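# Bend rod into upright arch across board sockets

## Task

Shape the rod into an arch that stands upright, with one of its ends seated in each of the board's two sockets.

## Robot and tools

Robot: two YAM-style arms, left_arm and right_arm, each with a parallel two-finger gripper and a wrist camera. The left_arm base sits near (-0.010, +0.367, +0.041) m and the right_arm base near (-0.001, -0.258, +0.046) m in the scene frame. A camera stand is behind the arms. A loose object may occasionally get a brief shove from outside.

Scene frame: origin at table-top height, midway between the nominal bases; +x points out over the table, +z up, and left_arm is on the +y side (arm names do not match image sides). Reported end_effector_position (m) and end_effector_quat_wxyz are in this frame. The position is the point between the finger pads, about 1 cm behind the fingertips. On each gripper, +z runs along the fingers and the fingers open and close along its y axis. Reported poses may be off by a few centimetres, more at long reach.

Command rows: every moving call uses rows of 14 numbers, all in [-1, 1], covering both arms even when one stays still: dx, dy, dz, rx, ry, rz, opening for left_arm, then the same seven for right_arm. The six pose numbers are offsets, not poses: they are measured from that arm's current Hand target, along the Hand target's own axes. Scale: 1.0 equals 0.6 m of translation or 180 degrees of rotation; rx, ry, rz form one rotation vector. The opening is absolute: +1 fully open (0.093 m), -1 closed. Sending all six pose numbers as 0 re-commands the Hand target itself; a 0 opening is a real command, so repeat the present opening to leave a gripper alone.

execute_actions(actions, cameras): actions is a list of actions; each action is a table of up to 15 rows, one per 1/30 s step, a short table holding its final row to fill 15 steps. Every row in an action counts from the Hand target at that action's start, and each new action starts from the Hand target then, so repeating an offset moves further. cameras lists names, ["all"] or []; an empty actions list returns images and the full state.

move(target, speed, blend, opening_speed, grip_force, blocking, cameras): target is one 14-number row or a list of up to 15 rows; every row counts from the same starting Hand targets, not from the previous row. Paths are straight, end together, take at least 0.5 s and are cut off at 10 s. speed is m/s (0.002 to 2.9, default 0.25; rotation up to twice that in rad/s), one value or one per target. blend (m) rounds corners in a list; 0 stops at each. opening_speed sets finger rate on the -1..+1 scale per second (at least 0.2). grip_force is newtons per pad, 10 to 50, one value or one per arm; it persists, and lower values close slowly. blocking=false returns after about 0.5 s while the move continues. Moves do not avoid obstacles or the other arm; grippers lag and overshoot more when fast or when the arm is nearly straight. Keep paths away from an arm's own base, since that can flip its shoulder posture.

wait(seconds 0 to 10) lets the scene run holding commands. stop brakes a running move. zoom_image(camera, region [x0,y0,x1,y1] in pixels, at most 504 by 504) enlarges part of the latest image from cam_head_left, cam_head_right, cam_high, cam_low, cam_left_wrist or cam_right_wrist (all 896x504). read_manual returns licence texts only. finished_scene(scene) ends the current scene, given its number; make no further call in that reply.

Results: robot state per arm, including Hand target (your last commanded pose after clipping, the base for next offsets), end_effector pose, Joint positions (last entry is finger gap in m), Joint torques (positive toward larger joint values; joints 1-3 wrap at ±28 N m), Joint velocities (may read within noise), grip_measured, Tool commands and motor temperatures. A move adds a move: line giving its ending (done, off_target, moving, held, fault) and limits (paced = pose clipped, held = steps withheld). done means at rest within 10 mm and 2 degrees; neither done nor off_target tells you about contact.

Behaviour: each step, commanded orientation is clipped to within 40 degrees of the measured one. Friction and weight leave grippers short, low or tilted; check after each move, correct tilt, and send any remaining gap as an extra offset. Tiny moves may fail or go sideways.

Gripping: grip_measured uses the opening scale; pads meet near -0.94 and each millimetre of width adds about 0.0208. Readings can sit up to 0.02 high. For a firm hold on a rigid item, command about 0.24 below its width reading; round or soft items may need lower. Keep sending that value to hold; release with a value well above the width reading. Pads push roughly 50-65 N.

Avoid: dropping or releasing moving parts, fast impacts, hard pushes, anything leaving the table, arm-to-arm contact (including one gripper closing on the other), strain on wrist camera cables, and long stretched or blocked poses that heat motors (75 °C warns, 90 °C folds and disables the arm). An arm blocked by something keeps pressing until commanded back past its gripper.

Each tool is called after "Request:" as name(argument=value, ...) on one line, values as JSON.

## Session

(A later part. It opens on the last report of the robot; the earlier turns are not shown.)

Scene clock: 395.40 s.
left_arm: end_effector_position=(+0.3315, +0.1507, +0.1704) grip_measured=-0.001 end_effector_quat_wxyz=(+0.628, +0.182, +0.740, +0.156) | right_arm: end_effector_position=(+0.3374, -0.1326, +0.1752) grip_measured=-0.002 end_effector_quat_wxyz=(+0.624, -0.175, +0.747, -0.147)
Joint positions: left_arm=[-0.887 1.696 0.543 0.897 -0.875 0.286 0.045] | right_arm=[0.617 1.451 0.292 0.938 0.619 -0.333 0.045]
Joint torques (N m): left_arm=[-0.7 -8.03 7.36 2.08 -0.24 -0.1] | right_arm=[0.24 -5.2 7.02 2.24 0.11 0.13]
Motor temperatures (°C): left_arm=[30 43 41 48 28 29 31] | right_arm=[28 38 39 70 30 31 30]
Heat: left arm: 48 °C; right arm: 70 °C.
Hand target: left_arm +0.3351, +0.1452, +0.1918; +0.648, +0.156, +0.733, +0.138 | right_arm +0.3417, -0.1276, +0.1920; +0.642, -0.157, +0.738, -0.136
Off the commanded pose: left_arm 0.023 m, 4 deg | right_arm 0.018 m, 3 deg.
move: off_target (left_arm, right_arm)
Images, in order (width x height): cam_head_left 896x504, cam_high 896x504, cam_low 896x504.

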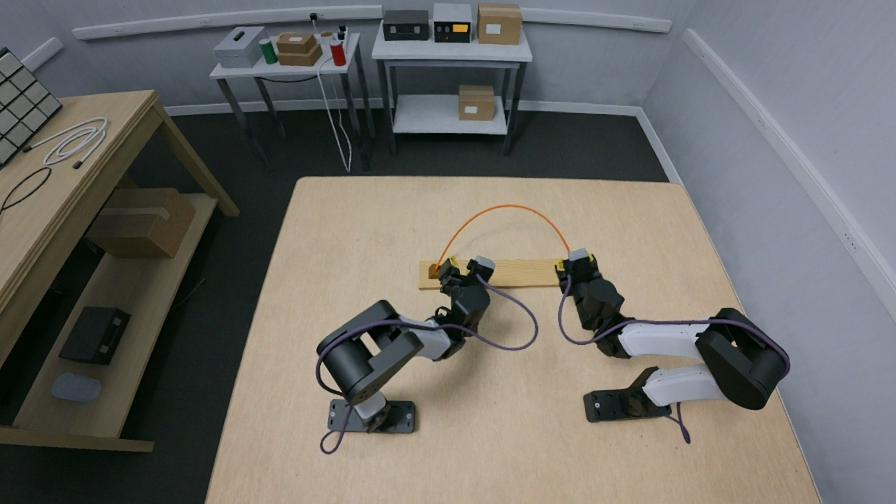

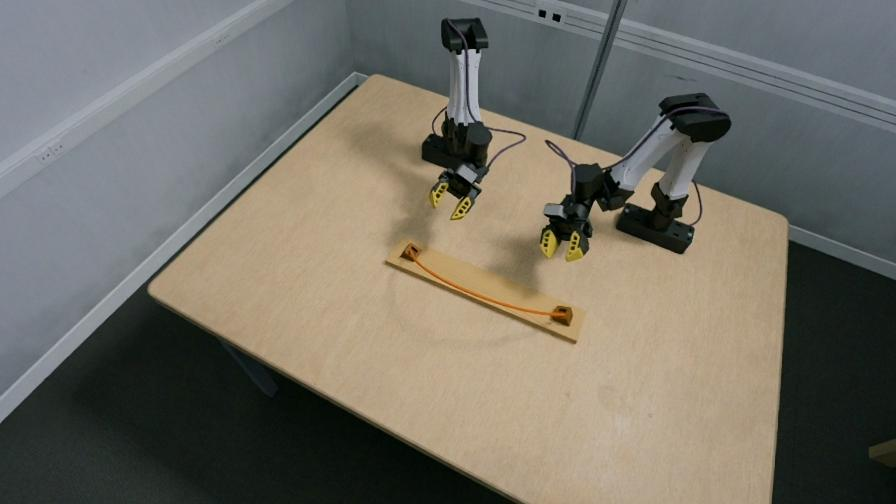

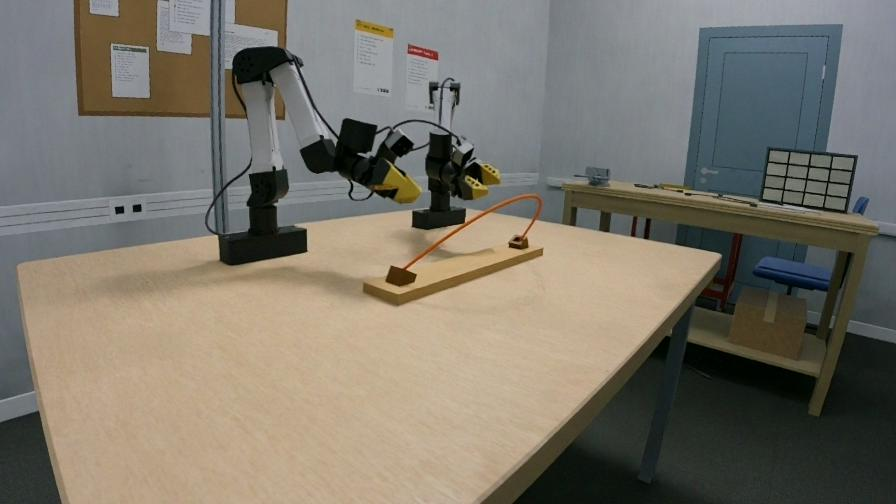

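Request:
move(target=[0.0335,0.0853,0.06,0.4054,0.263,0.2976,0,-0.0905,-0.0402,-0.0138,-0.1355,0.3046,0,0], speed=0.15, cameras=["cam_left_wrist"])

Request:
zoom_image(camera="cam_left_wrist", region=[248, 100, 648, 330])

Scene clock: 415.53 s.
left_arm: end_effector_position=(+0.3656, +0.1994, +0.1834) grip_measured=-0.001 end_effector_quat_wxyz=(-0.009, +0.704, +0.710, -0.005) | right_arm: end_effector_position=(+0.3372, -0.1289, +0.2435) grip_measured=-0.002 end_effector_quat_wxyz=(+0.179, -0.212, +0.960, -0.048)
Joint positions: left_arm=[-0.416 2.176 2.154 -1.569 0.004 1.145 0.045] | right_arm=[0.432 1.628 1.576 -1.186 0.171 -0.02 0.045]
Joint torques (N m): left_arm=[0.18 -9.28 8.25 0.26 -0.04 0.24] | right_arm=[-1.22 -5.39 8.51 1.15 -0.09 0.04]
Motor temperatures (°C): left_arm=[30 43 43 46 28 29 31] | right_arm=[28 38 41 65 30 31 30]
Heat: left arm: 46 °C; right arm: 65 °C.
Hand target: left_arm +0.3712, +0.2001, +0.1899; +0.000, +0.707, +0.707, +0.000 | right_arm +0.3417, -0.1278, +0.2519; +0.187, -0.204, +0.960, -0.039
Off the commanded pose: left_arm 0.009 m, 1 deg | right_arm 0.010 m, 2 deg.
move: done
Images, in order (width x height): cam_left_wrist 896x504.

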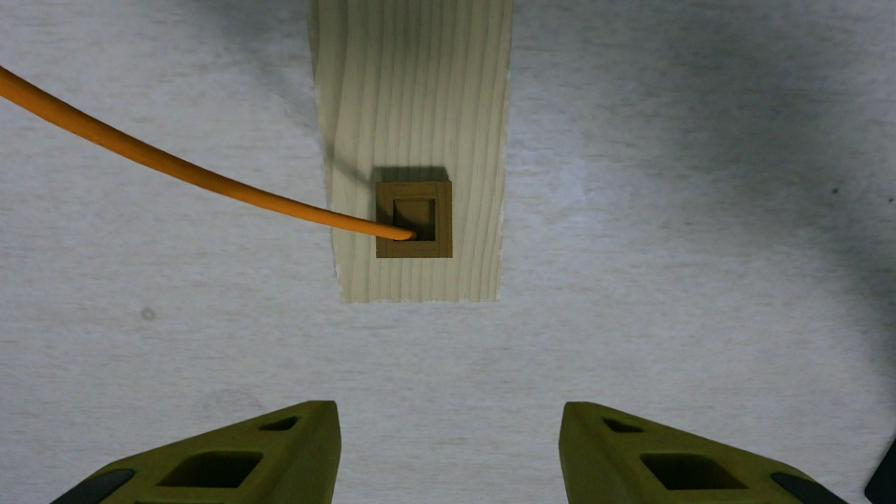

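Scaled by 1.260 from the camera's 896x504 image, which has a finer 1280x720 frame.

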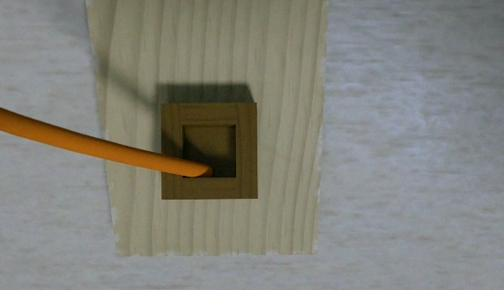

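Request:
move(target=[[0,0,0,0,0,0,0,0.1605,-0.202,-0.0625,0,0,0,0],[-0.3133,0.1263,-0.0833,-0.25,0,0,0,0.1605,-0.202,-0.0625,0,0,0,0]], speed=0.15, cameras=["cam_left_wrist","cam_low"])

Scene clock: 452.07 s.
left_arm: end_effector_position=(+0.4394, +0.0176, +0.2259) grip_measured=-0.001 end_effector_quat_wxyz=(+0.246, +0.668, +0.650, +0.267) | right_arm: end_effector_position=(+0.2970, -0.2789, +0.2712) grip_measured=-0.002 end_effector_quat_wxyz=(+0.185, -0.200, +0.961, -0.046)
Joint positions: left_arm=[-0.807 2.355 2.405 -1.07 -0.526 0.941 0.045] | right_arm=[-0.091 1.373 1.445 -1.259 -0.016 -0.486 0.045]
Joint torques (N m): left_arm=[-0.38 -11.08 9.28 1.67 -0.37 0.01] | right_arm=[-0.99 -5.09 4.89 1.25 -0.26 -0.14]
Motor temperatures (°C): left_arm=[30 50 46 40 27 29 30] | right_arm=[28 38 43 57 30 31 30]
Heat: left arm: 50 °C; right arm: 57 °C.
Hand target: left_arm +0.4467, +0.0120, +0.2399; +0.271, +0.654, +0.653, +0.271 | right_arm +0.2918, -0.2776, +0.2721; +0.187, -0.204, +0.960, -0.039
Off the commanded pose: left_arm 0.017 m, 3 deg | right_arm 0.005 m, 1 deg.
move: off_target (left_arm)
Images, in order (width x height): cam_low 896x504, cam_left_wrist 896x504.

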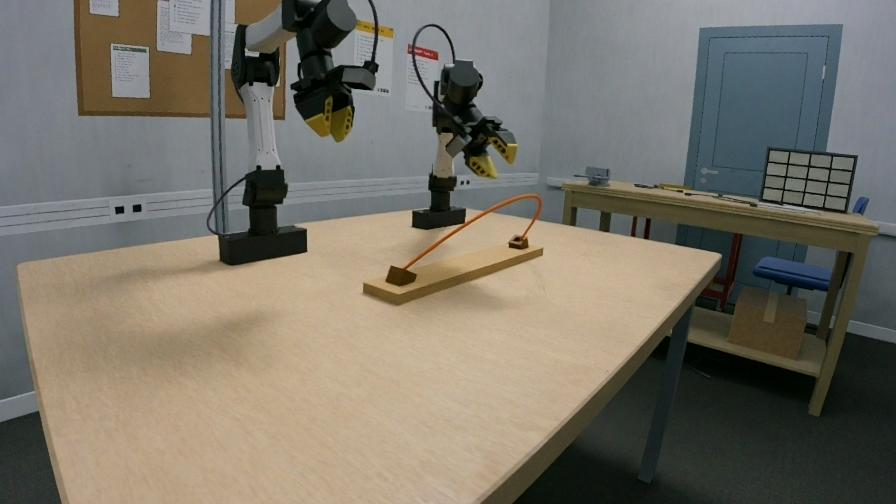

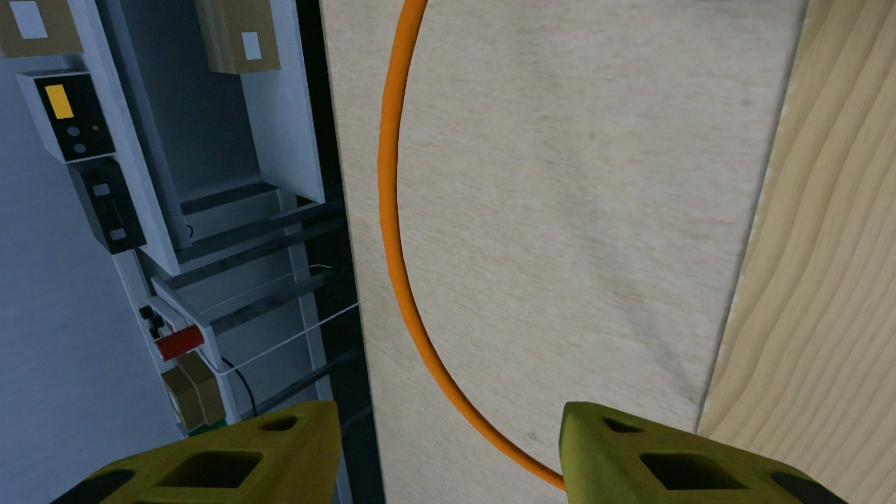

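Request:
move(target=[-0.05,0.03,0.06,0,0,0,0,0,0,0,0,0,0,0], speed=0.1, cameras=["cam_left_wrist"])

Scene clock: 459.00 s.
left_arm: end_effector_position=(+0.4794, -0.0154, +0.2114) grip_measured=-0.001 end_effector_quat_wxyz=(+0.288, +0.658, +0.640, +0.274) | right_arm: end_effector_position=(+0.2970, -0.2789, +0.2712) grip_measured=-0.002 end_effector_quat_wxyz=(+0.185, -0.200, +0.961, -0.046)
Joint positions: left_arm=[-0.797 2.642 2.829 -1.1 -0.526 0.983 0.045] | right_arm=[-0.091 1.373 1.445 -1.259 -0.016 -0.486 0.045]
Joint torques (N m): left_arm=[0.1 -12.79 9.01 1.73 -0.21 0.17] | right_arm=[-1.01 -5.07 4.92 1.24 -0.26 -0.14]
Motor temperatures (°C): left_arm=[30 52 47 40 27 29 30] | right_arm=[28 38 43 57 30 31 30]
Heat: left arm: 52 °C; right arm: 57 °C.
Hand target: left_arm +0.4849, -0.0180, +0.2272; +0.271, +0.654, +0.653, +0.271 | right_arm +0.2918, -0.2776, +0.2721; +0.187, -0.204, +0.960, -0.039
Off the commanded pose: left_arm 0.017 m, 3 deg | right_arm 0.005 m, 1 deg.
elbow stopped short (left arm): the move would have taken joint 3 (elbow) straighter than the controller allows.
move: off_target (left_arm)
Images, in order (width x height): cam_left_wrist 896x504.

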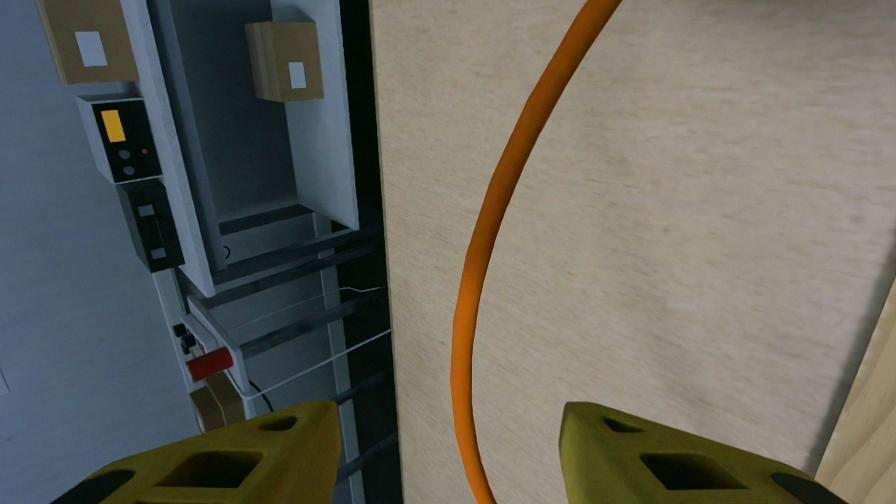

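Request:
move(target=[0.0267,-0.053,-0.0153,-0.1667,0,0,0,0,0,0,0,0,0,0], speed=0.1, cameras=["cam_left_wrist"])

Scene clock: 481.00 s.
left_arm: end_effector_position=(+0.4585, -0.0020, +0.1793) grip_measured=-0.001 end_effector_quat_wxyz=(+0.404, +0.581, +0.562, +0.428) | right_arm: end_effector_position=(+0.2970, -0.2789, +0.2712) grip_measured=-0.002 end_effector_quat_wxyz=(+0.185, -0.200, +0.961, -0.046)
Joint positions: left_arm=[-0.875 2.239 1.607 0.159 -0.832 1.256 0.045] | right_arm=[-0.091 1.373 1.445 -1.259 -0.016 -0.486 0.045]
Joint torques (N m): left_arm=[-0.8 -15.45 5.59 2.29 -0.33 0.17] | right_arm=[-1.02 -5.09 4.9 1.25 -0.27 -0.15]
Motor temperatures (°C): left_arm=[30 62 46 42 27 29 30] | right_arm=[28 37 43 55 30 31 29]
Heat: left arm: 62 °C; right arm: 55 °C.
Hand target: left_arm +0.4559, -0.0020, +0.2114; +0.431, +0.561, +0.561, +0.430 | right_arm +0.2918, -0.2776, +0.2721; +0.187, -0.204, +0.960, -0.039
Off the commanded pose: left_arm 0.032 m, 4 deg | right_arm 0.005 m, 1 deg.
move: off_target (left_arm)
Images, in order (width x height): cam_left_wrist 896x504.

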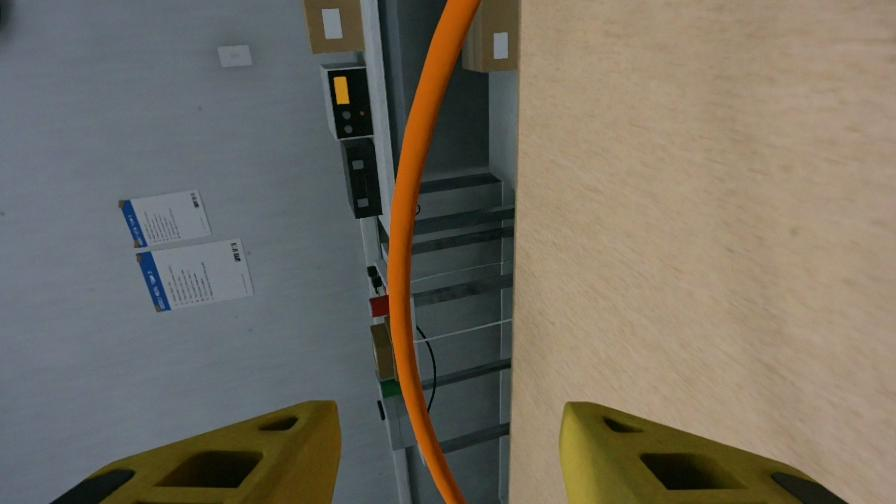

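Request:
move(target=[-0.0217,0.0217,0.0783,0,0,0,0,0,0,0,0,0,0,0], speed=0.06, cameras=["cam_left_wrist"])

Scene clock: 489.03 s.
left_arm: end_effector_position=(+0.4985, -0.0090, +0.1956) grip_measured=-0.001 end_effector_quat_wxyz=(+0.413, +0.570, +0.563, +0.433) | right_arm: end_effector_position=(+0.2970, -0.2789, +0.2712) grip_measured=-0.002 end_effector_quat_wxyz=(+0.185, -0.200, +0.961, -0.046)
Joint positions: left_arm=[-0.826 2.341 1.821 0.101 -0.8 1.289 0.045] | right_arm=[-0.091 1.373 1.445 -1.259 -0.016 -0.486 0.045]
Joint torques (N m): left_arm=[-0.05 -11.67 10.04 2.07 -0.12 0.15] | right_arm=[-1.02 -5.09 4.89 1.25 -0.26 -0.14]
Motor temperatures (°C): left_arm=[30 64 46 42 27 29 30] | right_arm=[28 37 43 54 30 31 29]
Heat: left arm: 64 °C; right arm: 54 °C.
Hand target: left_arm +0.5047, -0.0149, +0.2117; +0.431, +0.561, +0.561, +0.430 | right_arm +0.2918, -0.2776, +0.2721; +0.187, -0.204, +0.960, -0.039
Off the commanded pose: left_arm 0.018 m, 2 deg | right_arm 0.005 m, 1 deg.
move: off_target (left_arm)
Images, in order (width x height): cam_left_wrist 896x504.

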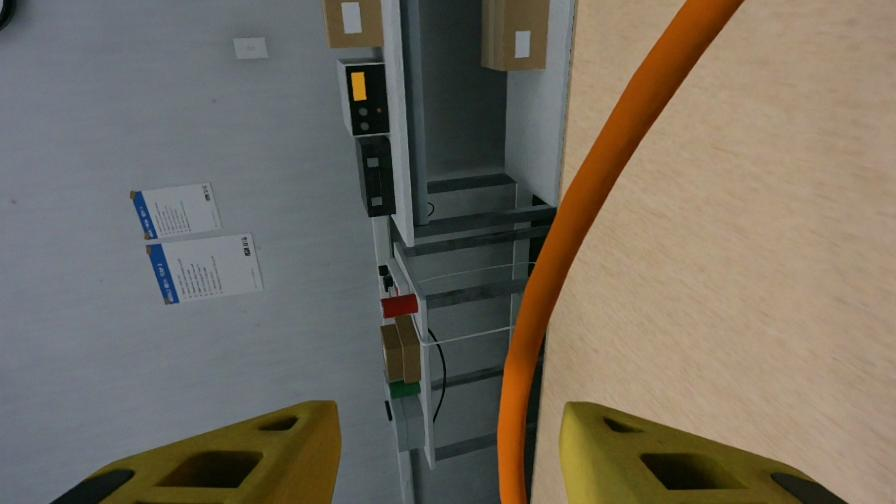

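Request:
move(target=[[0,-0.0217,0,0,0,0,0,0,0,0,0,0,0,0],[0,-0.0217,0,0,0,0,-0.92,0,0,0,0,0,0,0]], speed=0.05, opening_speed=0.4, cameras=["cam_left_wrist"])

Scene clock: 509.40 s.
left_arm: end_effector_position=(+0.4996, -0.0102, +0.1937) grip_measured=-0.918 end_effector_quat_wxyz=(+0.417, +0.567, +0.563, +0.432) | right_arm: end_effector_position=(+0.2970, -0.2789, +0.2712) grip_measured=-0.002 end_effector_quat_wxyz=(+0.185, -0.200, +0.961, -0.046)
Joint positions: left_arm=[-0.826 2.349 1.821 0.118 -0.8 1.289 0.001] | right_arm=[-0.091 1.373 1.445 -1.259 -0.016 -0.486 0.045]
Joint torques (N m): left_arm=[-0.5 -11.67 7.13 2.32 -0.16 0.11] | right_arm=[-0.99 -5.05 4.9 1.25 -0.28 -0.14]
Motor temperatures (°C): left_arm=[30 60 49 43 27 29 30] | right_arm=[28 37 43 53 30 31 29]
Heat: left arm: 60 °C; right arm: 53 °C.
Hand target: left_arm +0.5014, -0.0149, +0.1992; +0.431, +0.561, +0.561, +0.430 | right_arm +0.2918, -0.2776, +0.2721; +0.187, -0.204, +0.960, -0.039
Off the commanded pose: left_arm 0.007 m, 2 deg | right_arm 0.005 m, 1 deg.
move: done
Images, in order (width x height): cam_left_wrist 896x504.

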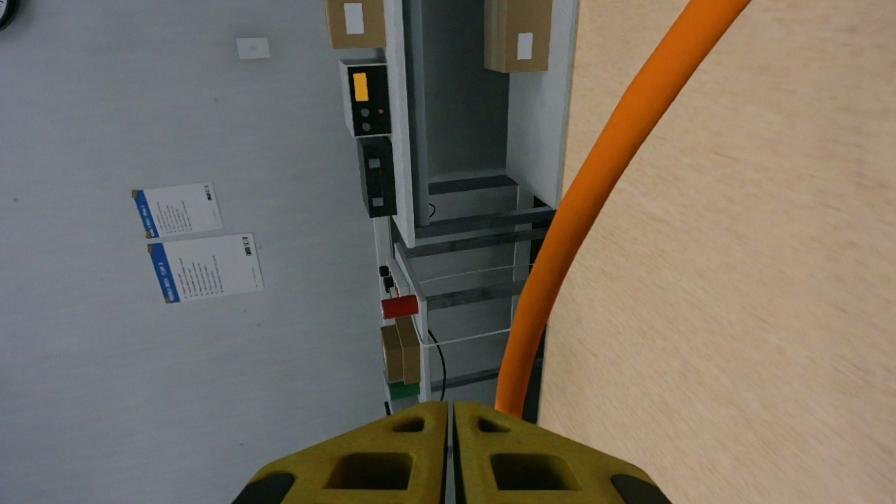

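Request:
move(target=[[0,0,0,0,0,0,0,0,0,0,0,0,0,0],[0,-0.015,0.024,0,0,0,0,0,0,0,0,0,0,0]], speed=0.05, opening_speed=0.8, cameras=["cam_left_wrist"])

Scene clock: 520.10 s.
left_arm: end_effector_position=(+0.5054, -0.0090, +0.1693) grip_measured=-0.001 end_effector_quat_wxyz=(+0.407, +0.575, +0.563, +0.432) | right_arm: end_effector_position=(+0.2970, -0.2789, +0.2712) grip_measured=-0.002 end_effector_quat_wxyz=(+0.185, -0.200, +0.961, -0.046)
Joint positions: left_arm=[-0.816 2.396 1.821 0.142 -0.79 1.295 0.045] | right_arm=[-0.091 1.373 1.445 -1.259 -0.016 -0.486 0.045]
Joint torques (N m): left_arm=[0.12 -12.07 9.16 2.31 -0.12 0.15] | right_arm=[-1.02 -5.08 4.89 1.25 -0.27 -0.14]
Motor temperatures (°C): left_arm=[30 63 48 43 27 29 30] | right_arm=[28 37 43 52 30 31 29]
Heat: left arm: 63 °C; right arm: 52 °C.
Hand target: left_arm +0.5129, -0.0150, +0.1866; +0.431, +0.561, +0.561, +0.430 | right_arm +0.2918, -0.2776, +0.2721; +0.187, -0.204, +0.960, -0.039
Off the commanded pose: left_arm 0.020 m, 3 deg | right_arm 0.005 m, 1 deg.
move: off_target (left_arm)
Images, in order (width x height): cam_left_wrist 896x504.

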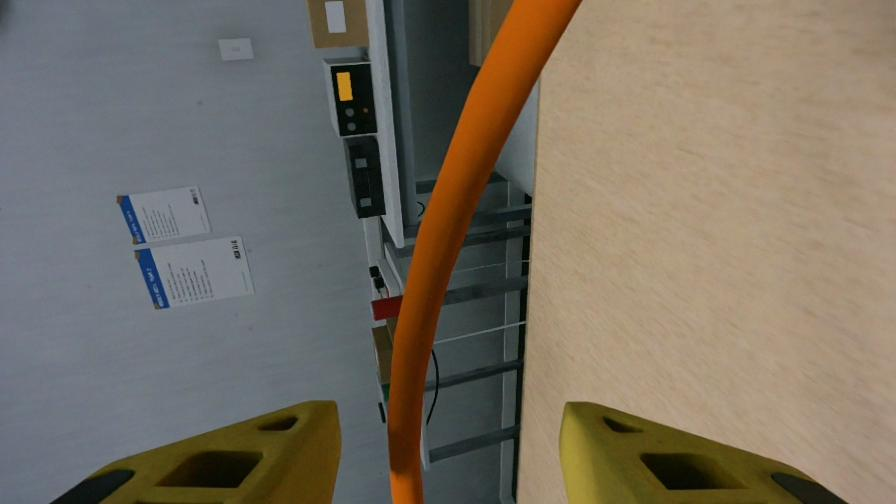

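Request:
move(target=[0,0.012,0,0,0,0,-0.92,0,0,0,0,0,0,0], speed=0.05, opening_speed=0.4, cameras=["cam_left_wrist","cam_low"])

Scene clock: 530.03 s.
left_arm: end_effector_position=(+0.5075, -0.0101, +0.1740) grip_measured=-0.918 end_effector_quat_wxyz=(+0.410, +0.574, +0.562, +0.432) | right_arm: end_effector_position=(+0.2970, -0.2789, +0.2712) grip_measured=-0.002 end_effector_quat_wxyz=(+0.185, -0.200, +0.961, -0.046)
Joint positions: left_arm=[-0.814 2.396 1.833 0.141 -0.785 1.3 0.001] | right_arm=[-0.091 1.373 1.445 -1.259 -0.016 -0.486 0.045]
Joint velocities: left_arm=[-0.007 -0.002 -0.002 0.022 0.022 0.022 -0.004] | right_arm=[within noise]
Joint torques (N m): left_arm=[0.13 -12.36 9.98 2.1 -0.13 0.12] | right_arm=[-1.02 -5.08 4.9 1.25 -0.26 -0.14]
Motor temperatures (°C): left_arm=[30 65 49 43 27 29 30] | right_arm=[28 37 43 51 30 31 29]
Heat: left arm: 65 °C; right arm: 51 °C.
Hand target: left_arm +0.5148, -0.0150, +0.1937; +0.431, +0.561, +0.561, +0.430 | right_arm +0.2918, -0.2776, +0.2721; +0.187, -0.204, +0.960, -0.039
Off the commanded pose: left_arm 0.021 m, 3 deg | right_arm 0.005 m, 1 deg.
move: off_target (left_arm)
Images, in order (width x height): cam_low 896x504, cam_left_wrist 896x504.

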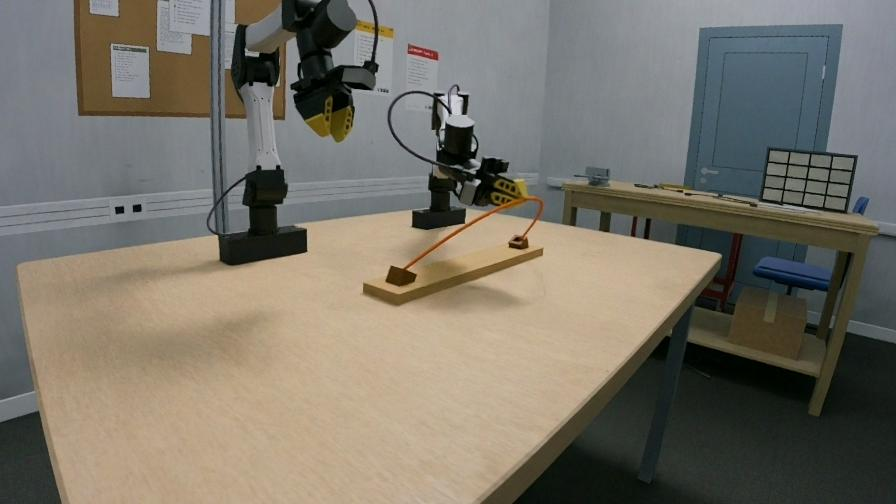

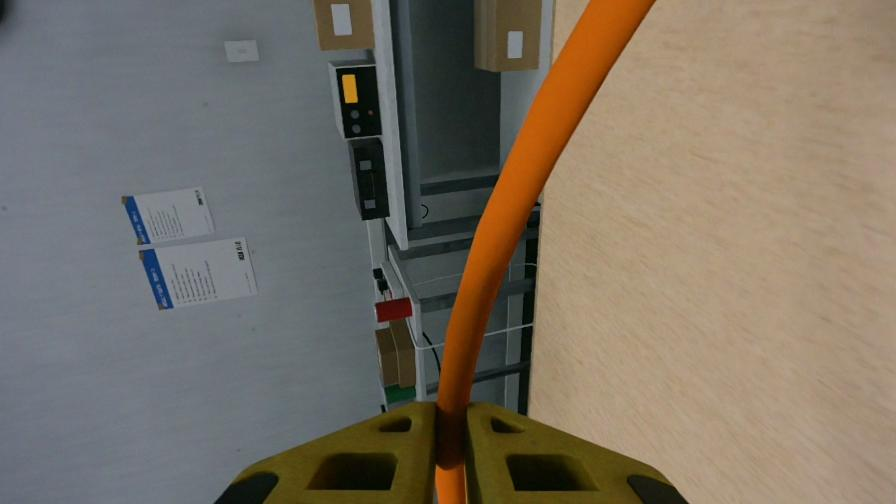

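Request:
move(target=[[0,0.029,-0.0717,0,0,0,-0.92,0,0,0,0,0,0,0],[0,0.031,-0.155,0,0,0,-0.92,0,0,0,0,0,0,0],[0,0.0168,-0.2203,0,0,0,-0.92,0,0,0,0,0,0,0]], speed=0.06, blend=[0.02,0.02,0], cameras=["cam_low","cam_high","cam_head_left"])

Request:
zoom_image(camera="cam_high", region=[390, 200, 600, 340])

Request:
zoom_image(camera="cam_low", region=[350, 150, 560, 310])

Scene clock: 546.80 s.
left_arm: end_effector_position=(+0.3967, -0.0136, +0.2239) grip_measured=-0.917 end_effector_quat_wxyz=(+0.415, +0.565, +0.558, +0.444) | right_arm: end_effector_position=(+0.2970, -0.2789, +0.2712) grip_measured=-0.002 end_effector_quat_wxyz=(+0.185, -0.200, +0.961, -0.046)
Joint positions: left_arm=[-1.003 2.093 1.529 0.076 -0.977 1.197 0.001] | right_arm=[-0.091 1.373 1.445 -1.259 -0.016 -0.486 0.045]
Joint torques (N m): left_arm=[-1.11 -13.52 5.27 1.8 -0.13 -0.12] | right_arm=[-1.01 -5.08 4.9 1.25 -0.26 -0.14]
Motor temperatures (°C): left_arm=[30 68 51 43 27 29 30] | right_arm=[28 37 42 50 30 31 29]
Heat: left arm: 68 °C; right arm: 50 °C.
Hand target: left_arm +0.3897, -0.0149, +0.2376; +0.431, +0.561, +0.561, +0.430 | right_arm +0.2918, -0.2776, +0.2721; +0.187, -0.204, +0.960, -0.039
Off the commanded pose: left_arm 0.015 m, 2 deg | right_arm 0.005 m, 1 deg.
move: off_target (left_arm)
Images, in order (width x height): cam_head_left 896x504, cam_high 896x504, cam_low 896x504.

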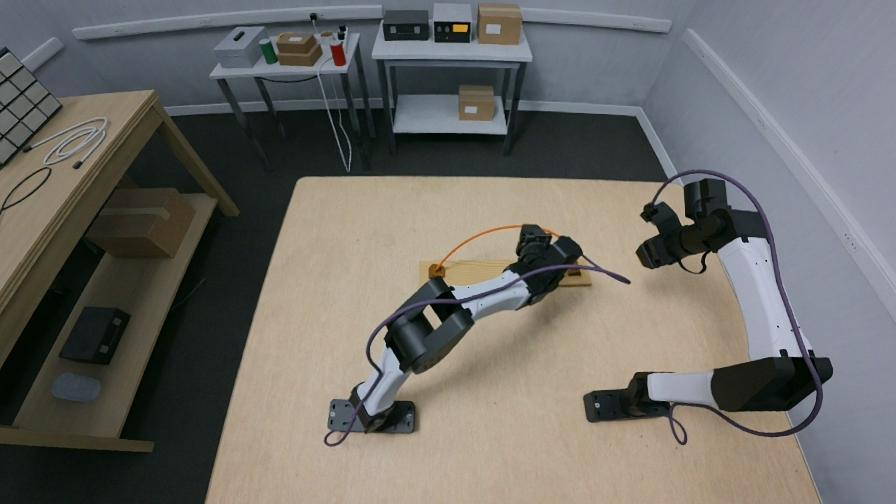

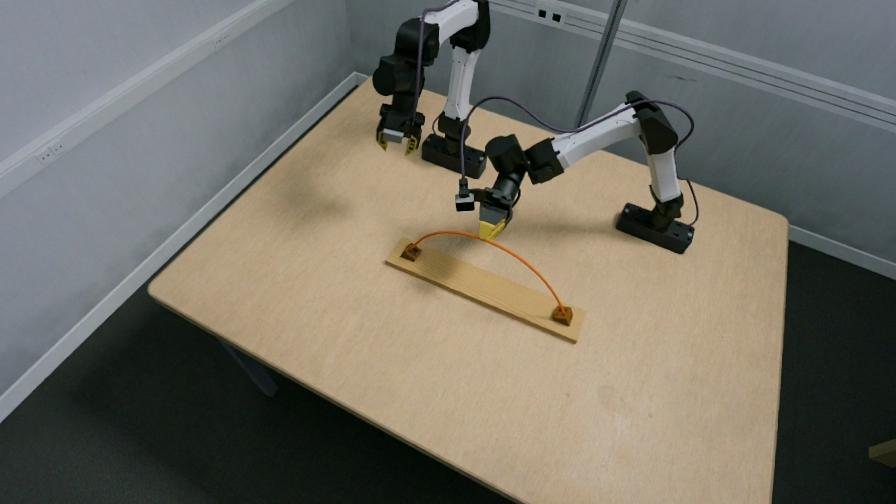

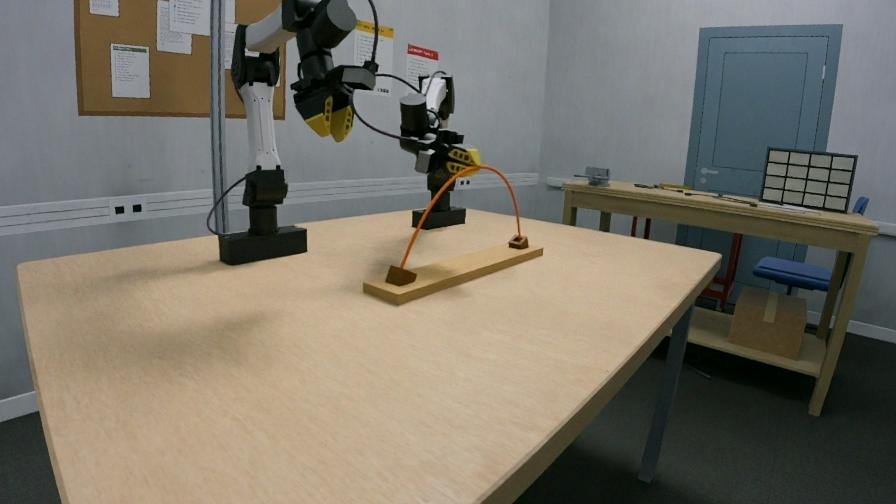

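Scaled by 2.400 from the camera's 896x504 image, which has a finer 1280x720 frame.

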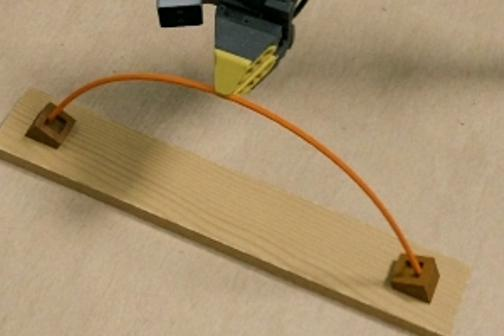

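Scaled by 2.400 from the camera's 896x504 image, which has a finer 1280x720 frame.

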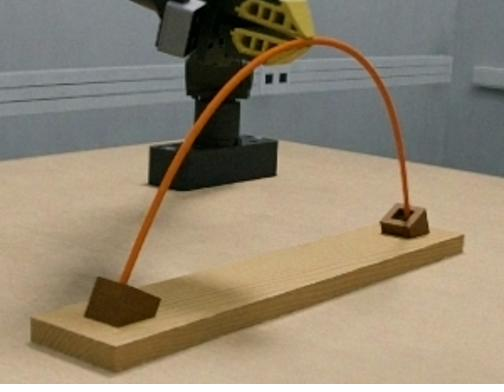

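Request:
execute_actions(actions=[], cameras=["cam_head_left","cam_low"])

Scene clock: 566.97 s.
left_arm: end_effector_position=(+0.3967, -0.0136, +0.2239) grip_measured=-0.919 end_effector_quat_wxyz=(+0.415, +0.565, +0.559, +0.444) | right_arm: end_effector_position=(+0.2970, -0.2789, +0.2712) grip_measured=-0.002 end_effector_quat_wxyz=(+0.185, -0.200, +0.961, -0.046)
Joint positions: left_arm=[-1.003 2.093 1.529 0.076 -0.977 1.196 0.001] | right_arm=[-0.091 1.373 1.445 -1.259 -0.016 -0.486 0.045]
Joint velocities: left_arm=[-0.012 0.007 0.007 -0.095 0.007 -0.022 -0.004] | right_arm=[within noise]
Joint torques (N m): left_arm=[-1.2 -13.5 5.26 1.8 -0.13 -0.11] | right_arm=[-1.02 -5.08 4.89 1.25 -0.27 -0.15]
Motor temperatures (°C): left_arm=[30 72 48 42 27 29 30] | right_arm=[28 37 42 49 30 31 29]
Heat: left arm: 72 °C; right arm: 49 °C.
Hand target: left_arm +0.3897, -0.0149, +0.2376; +0.431, +0.561, +0.561, +0.430 | right_arm +0.2918, -0.2776, +0.2721; +0.187, -0.204, +0.960, -0.039
Tool commands: left_gripper/opening=-0.92 right_gripper/opening=+0.0
Off the commanded pose: left_arm 0.015 m, 2 deg | right_arm 0.005 m, 1 deg.
Images, in order (width x height): cam_head_left 896x504, cam_low 896x504.

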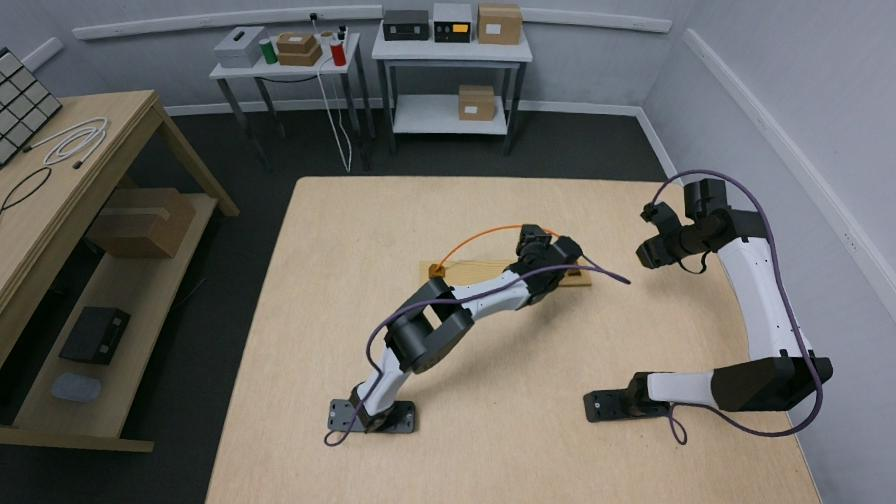

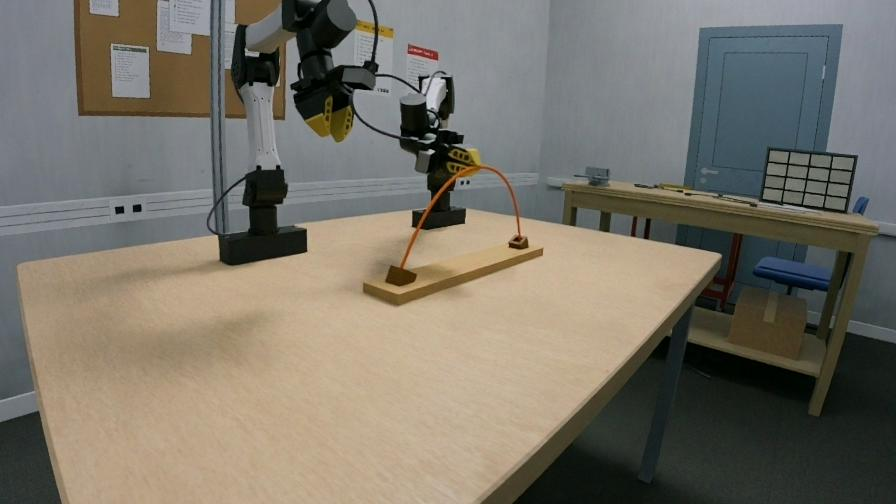

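Request:
move(target=[0,-0.0108,-0.0403,0,0,0,-0.92,0,0,0,0,0,0,0], speed=0.08, cameras=["cam_high","cam_low"])

Request:
zoom_image(camera="cam_low", region=[350, 140, 560, 310])

Request:
zoom_image(camera="cam_high", region=[370, 160, 620, 340])

Scene clock: 578.07 s.
left_arm: end_effector_position=(+0.3712, -0.0138, +0.2248) grip_measured=-0.917 end_effector_quat_wxyz=(+0.415, +0.565, +0.558, +0.445) | right_arm: end_effector_position=(+0.2970, -0.2789, +0.2712) grip_measured=-0.002 end_effector_quat_wxyz=(+0.185, -0.200, +0.961, -0.046)
Joint positions: left_arm=[-1.052 2.047 1.471 0.053 -1.022 1.156 0.001] | right_arm=[-0.091 1.373 1.445 -1.259 -0.016 -0.486 0.045]
Joint torques (N m): left_arm=[-1.18 -13.07 5.27 1.78 -0.14 -0.12] | right_arm=[-1.01 -5.07 4.92 1.24 -0.26 -0.15]
Motor temperatures (°C): left_arm=[30 74 47 42 27 29 30] | right_arm=[28 37 42 48 30 31 29]
Heat: left arm: 74 °C; right arm: 48 °C.
Hand target: left_arm +0.3646, -0.0149, +0.2376; +0.431, +0.561, +0.561, +0.430 | right_arm +0.2918, -0.2776, +0.2721; +0.187, -0.204, +0.960, -0.039
Off the commanded pose: left_arm 0.014 m, 3 deg | right_arm 0.005 m, 1 deg.
move: off_target (left_arm)
Images, in order (width x height): cam_high 896x504, cam_low 896x504.

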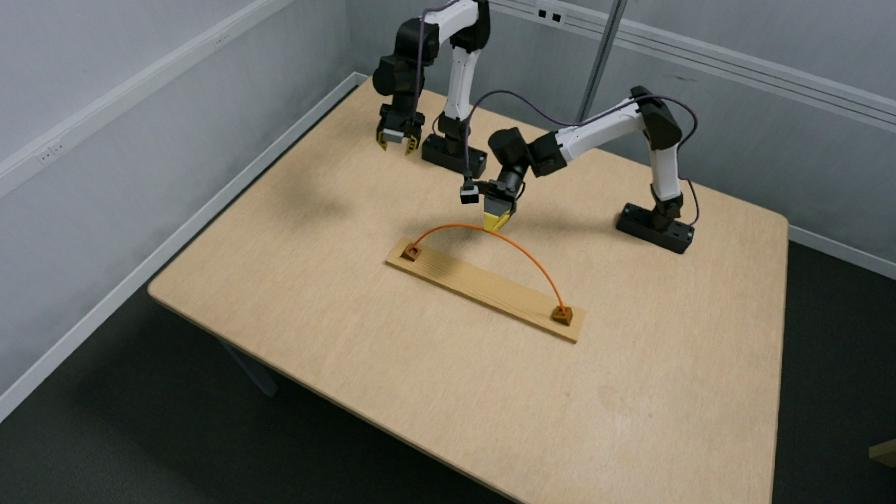

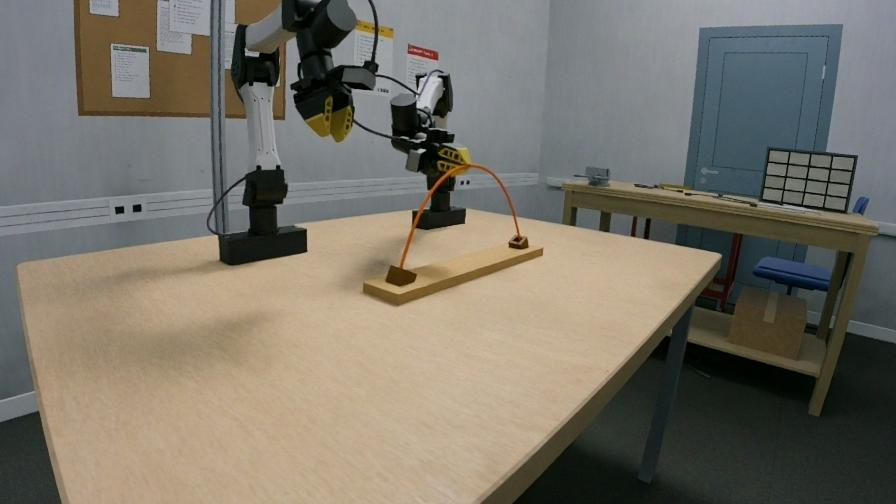

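Scaled by 2.400 from the camera's 896x504 image, which has a finer 1280x720 frame.

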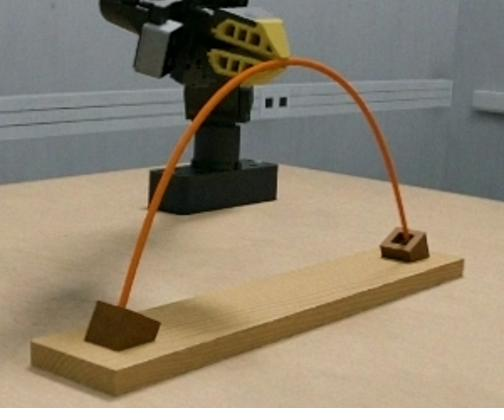

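Scaled by 2.016 from the camera's 896x504 image, which has a finer 1280x720 frame.

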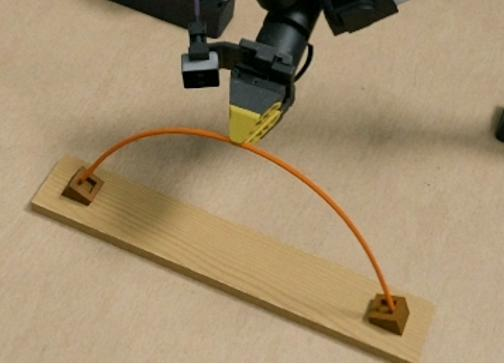

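Request:
move(target=[0,0,0,0,0,0,-0.3,0,0,0,0,0,0,0], speed=0.05, opening_speed=0.3)

Request:
move(target=[0,0,-0.2,0,0,0,-0.3,0,0,0,0,0,0,0], speed=0.1, cameras=["cam_low"])

Scene clock: 585.63 s.
left_arm: end_effector_position=(+0.3692, -0.0155, +0.2225) grip_measured=-0.301 end_effector_quat_wxyz=(+0.412, +0.571, +0.555, +0.442) | right_arm: end_effector_position=(+0.2970, -0.2789, +0.2712) grip_measured=-0.002 end_effector_quat_wxyz=(+0.185, -0.200, +0.961, -0.046)
Joint positions: left_arm=[-1.056 2.047 1.471 0.041 -1.014 1.154 0.031] | right_arm=[-0.091 1.373 1.445 -1.259 -0.016 -0.486 0.045]
Joint torques (N m): left_arm=[-0.84 -13.05 5.33 1.89 -0.21 -0.11] | right_arm=[-1.02 -5.08 4.9 1.25 -0.26 -0.15]
Motor temperatures (°C): left_arm=[30 74 46 42 27 29 30] | right_arm=[28 37 42 48 30 31 29]
Heat: left arm: 74 °C; right arm: 48 °C.
Hand target: left_arm +0.3646, -0.0149, +0.2376; +0.431, +0.561, +0.561, +0.430 | right_arm +0.2918, -0.2776, +0.2721; +0.187, -0.204, +0.960, -0.039
Off the commanded pose: left_arm 0.016 m, 3 deg | right_arm 0.005 m, 1 deg.
move: off_target (left_arm)

Scene clock: 587.83 s.
left_arm: end_effector_position=(+0.2480, -0.0142, +0.2402) grip_measured=-0.301 end_effector_quat_wxyz=(+0.403, +0.588, +0.544, +0.443) | right_arm: end_effector_position=(+0.2970, -0.2789, +0.2712) grip_measured=-0.002 end_effector_quat_wxyz=(+0.185, -0.200, +0.961, -0.046)
Joint positions: left_arm=[-1.321 1.891 1.415 -0.42 -1.198 0.796 0.031] | right_arm=[-0.091 1.373 1.445 -1.259 -0.016 -0.486 0.045]
Joint torques (N m): left_arm=[-0.35 -11.64 8.83 1.43 -0.6 -0.1] | right_arm=[-1.01 -5.08 4.9 1.25 -0.27 -0.14]
Motor temperatures (°C): left_arm=[30 74 46 42 27 29 30] | right_arm=[28 37 42 48 30 31 29]
Heat: left arm: 74 °C; right arm: 48 °C.
Hand target: left_arm +0.2488, -0.0147, +0.2685; +0.431, +0.561, +0.561, +0.431 | right_arm +0.2918, -0.2776, +0.2721; +0.187, -0.204, +0.960, -0.039
Off the commanded pose: left_arm 0.028 m, 5 deg | right_arm 0.005 m, 1 deg.
move: off_target (left_arm)
Images, in order (width x height): cam_low 896x504.

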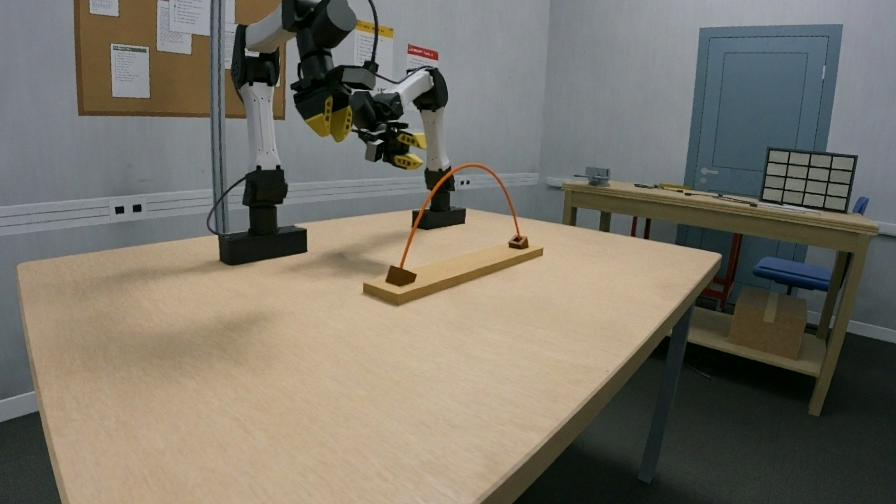

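Request:
finished_scene(scene=1)

The scene is finished: the task was done.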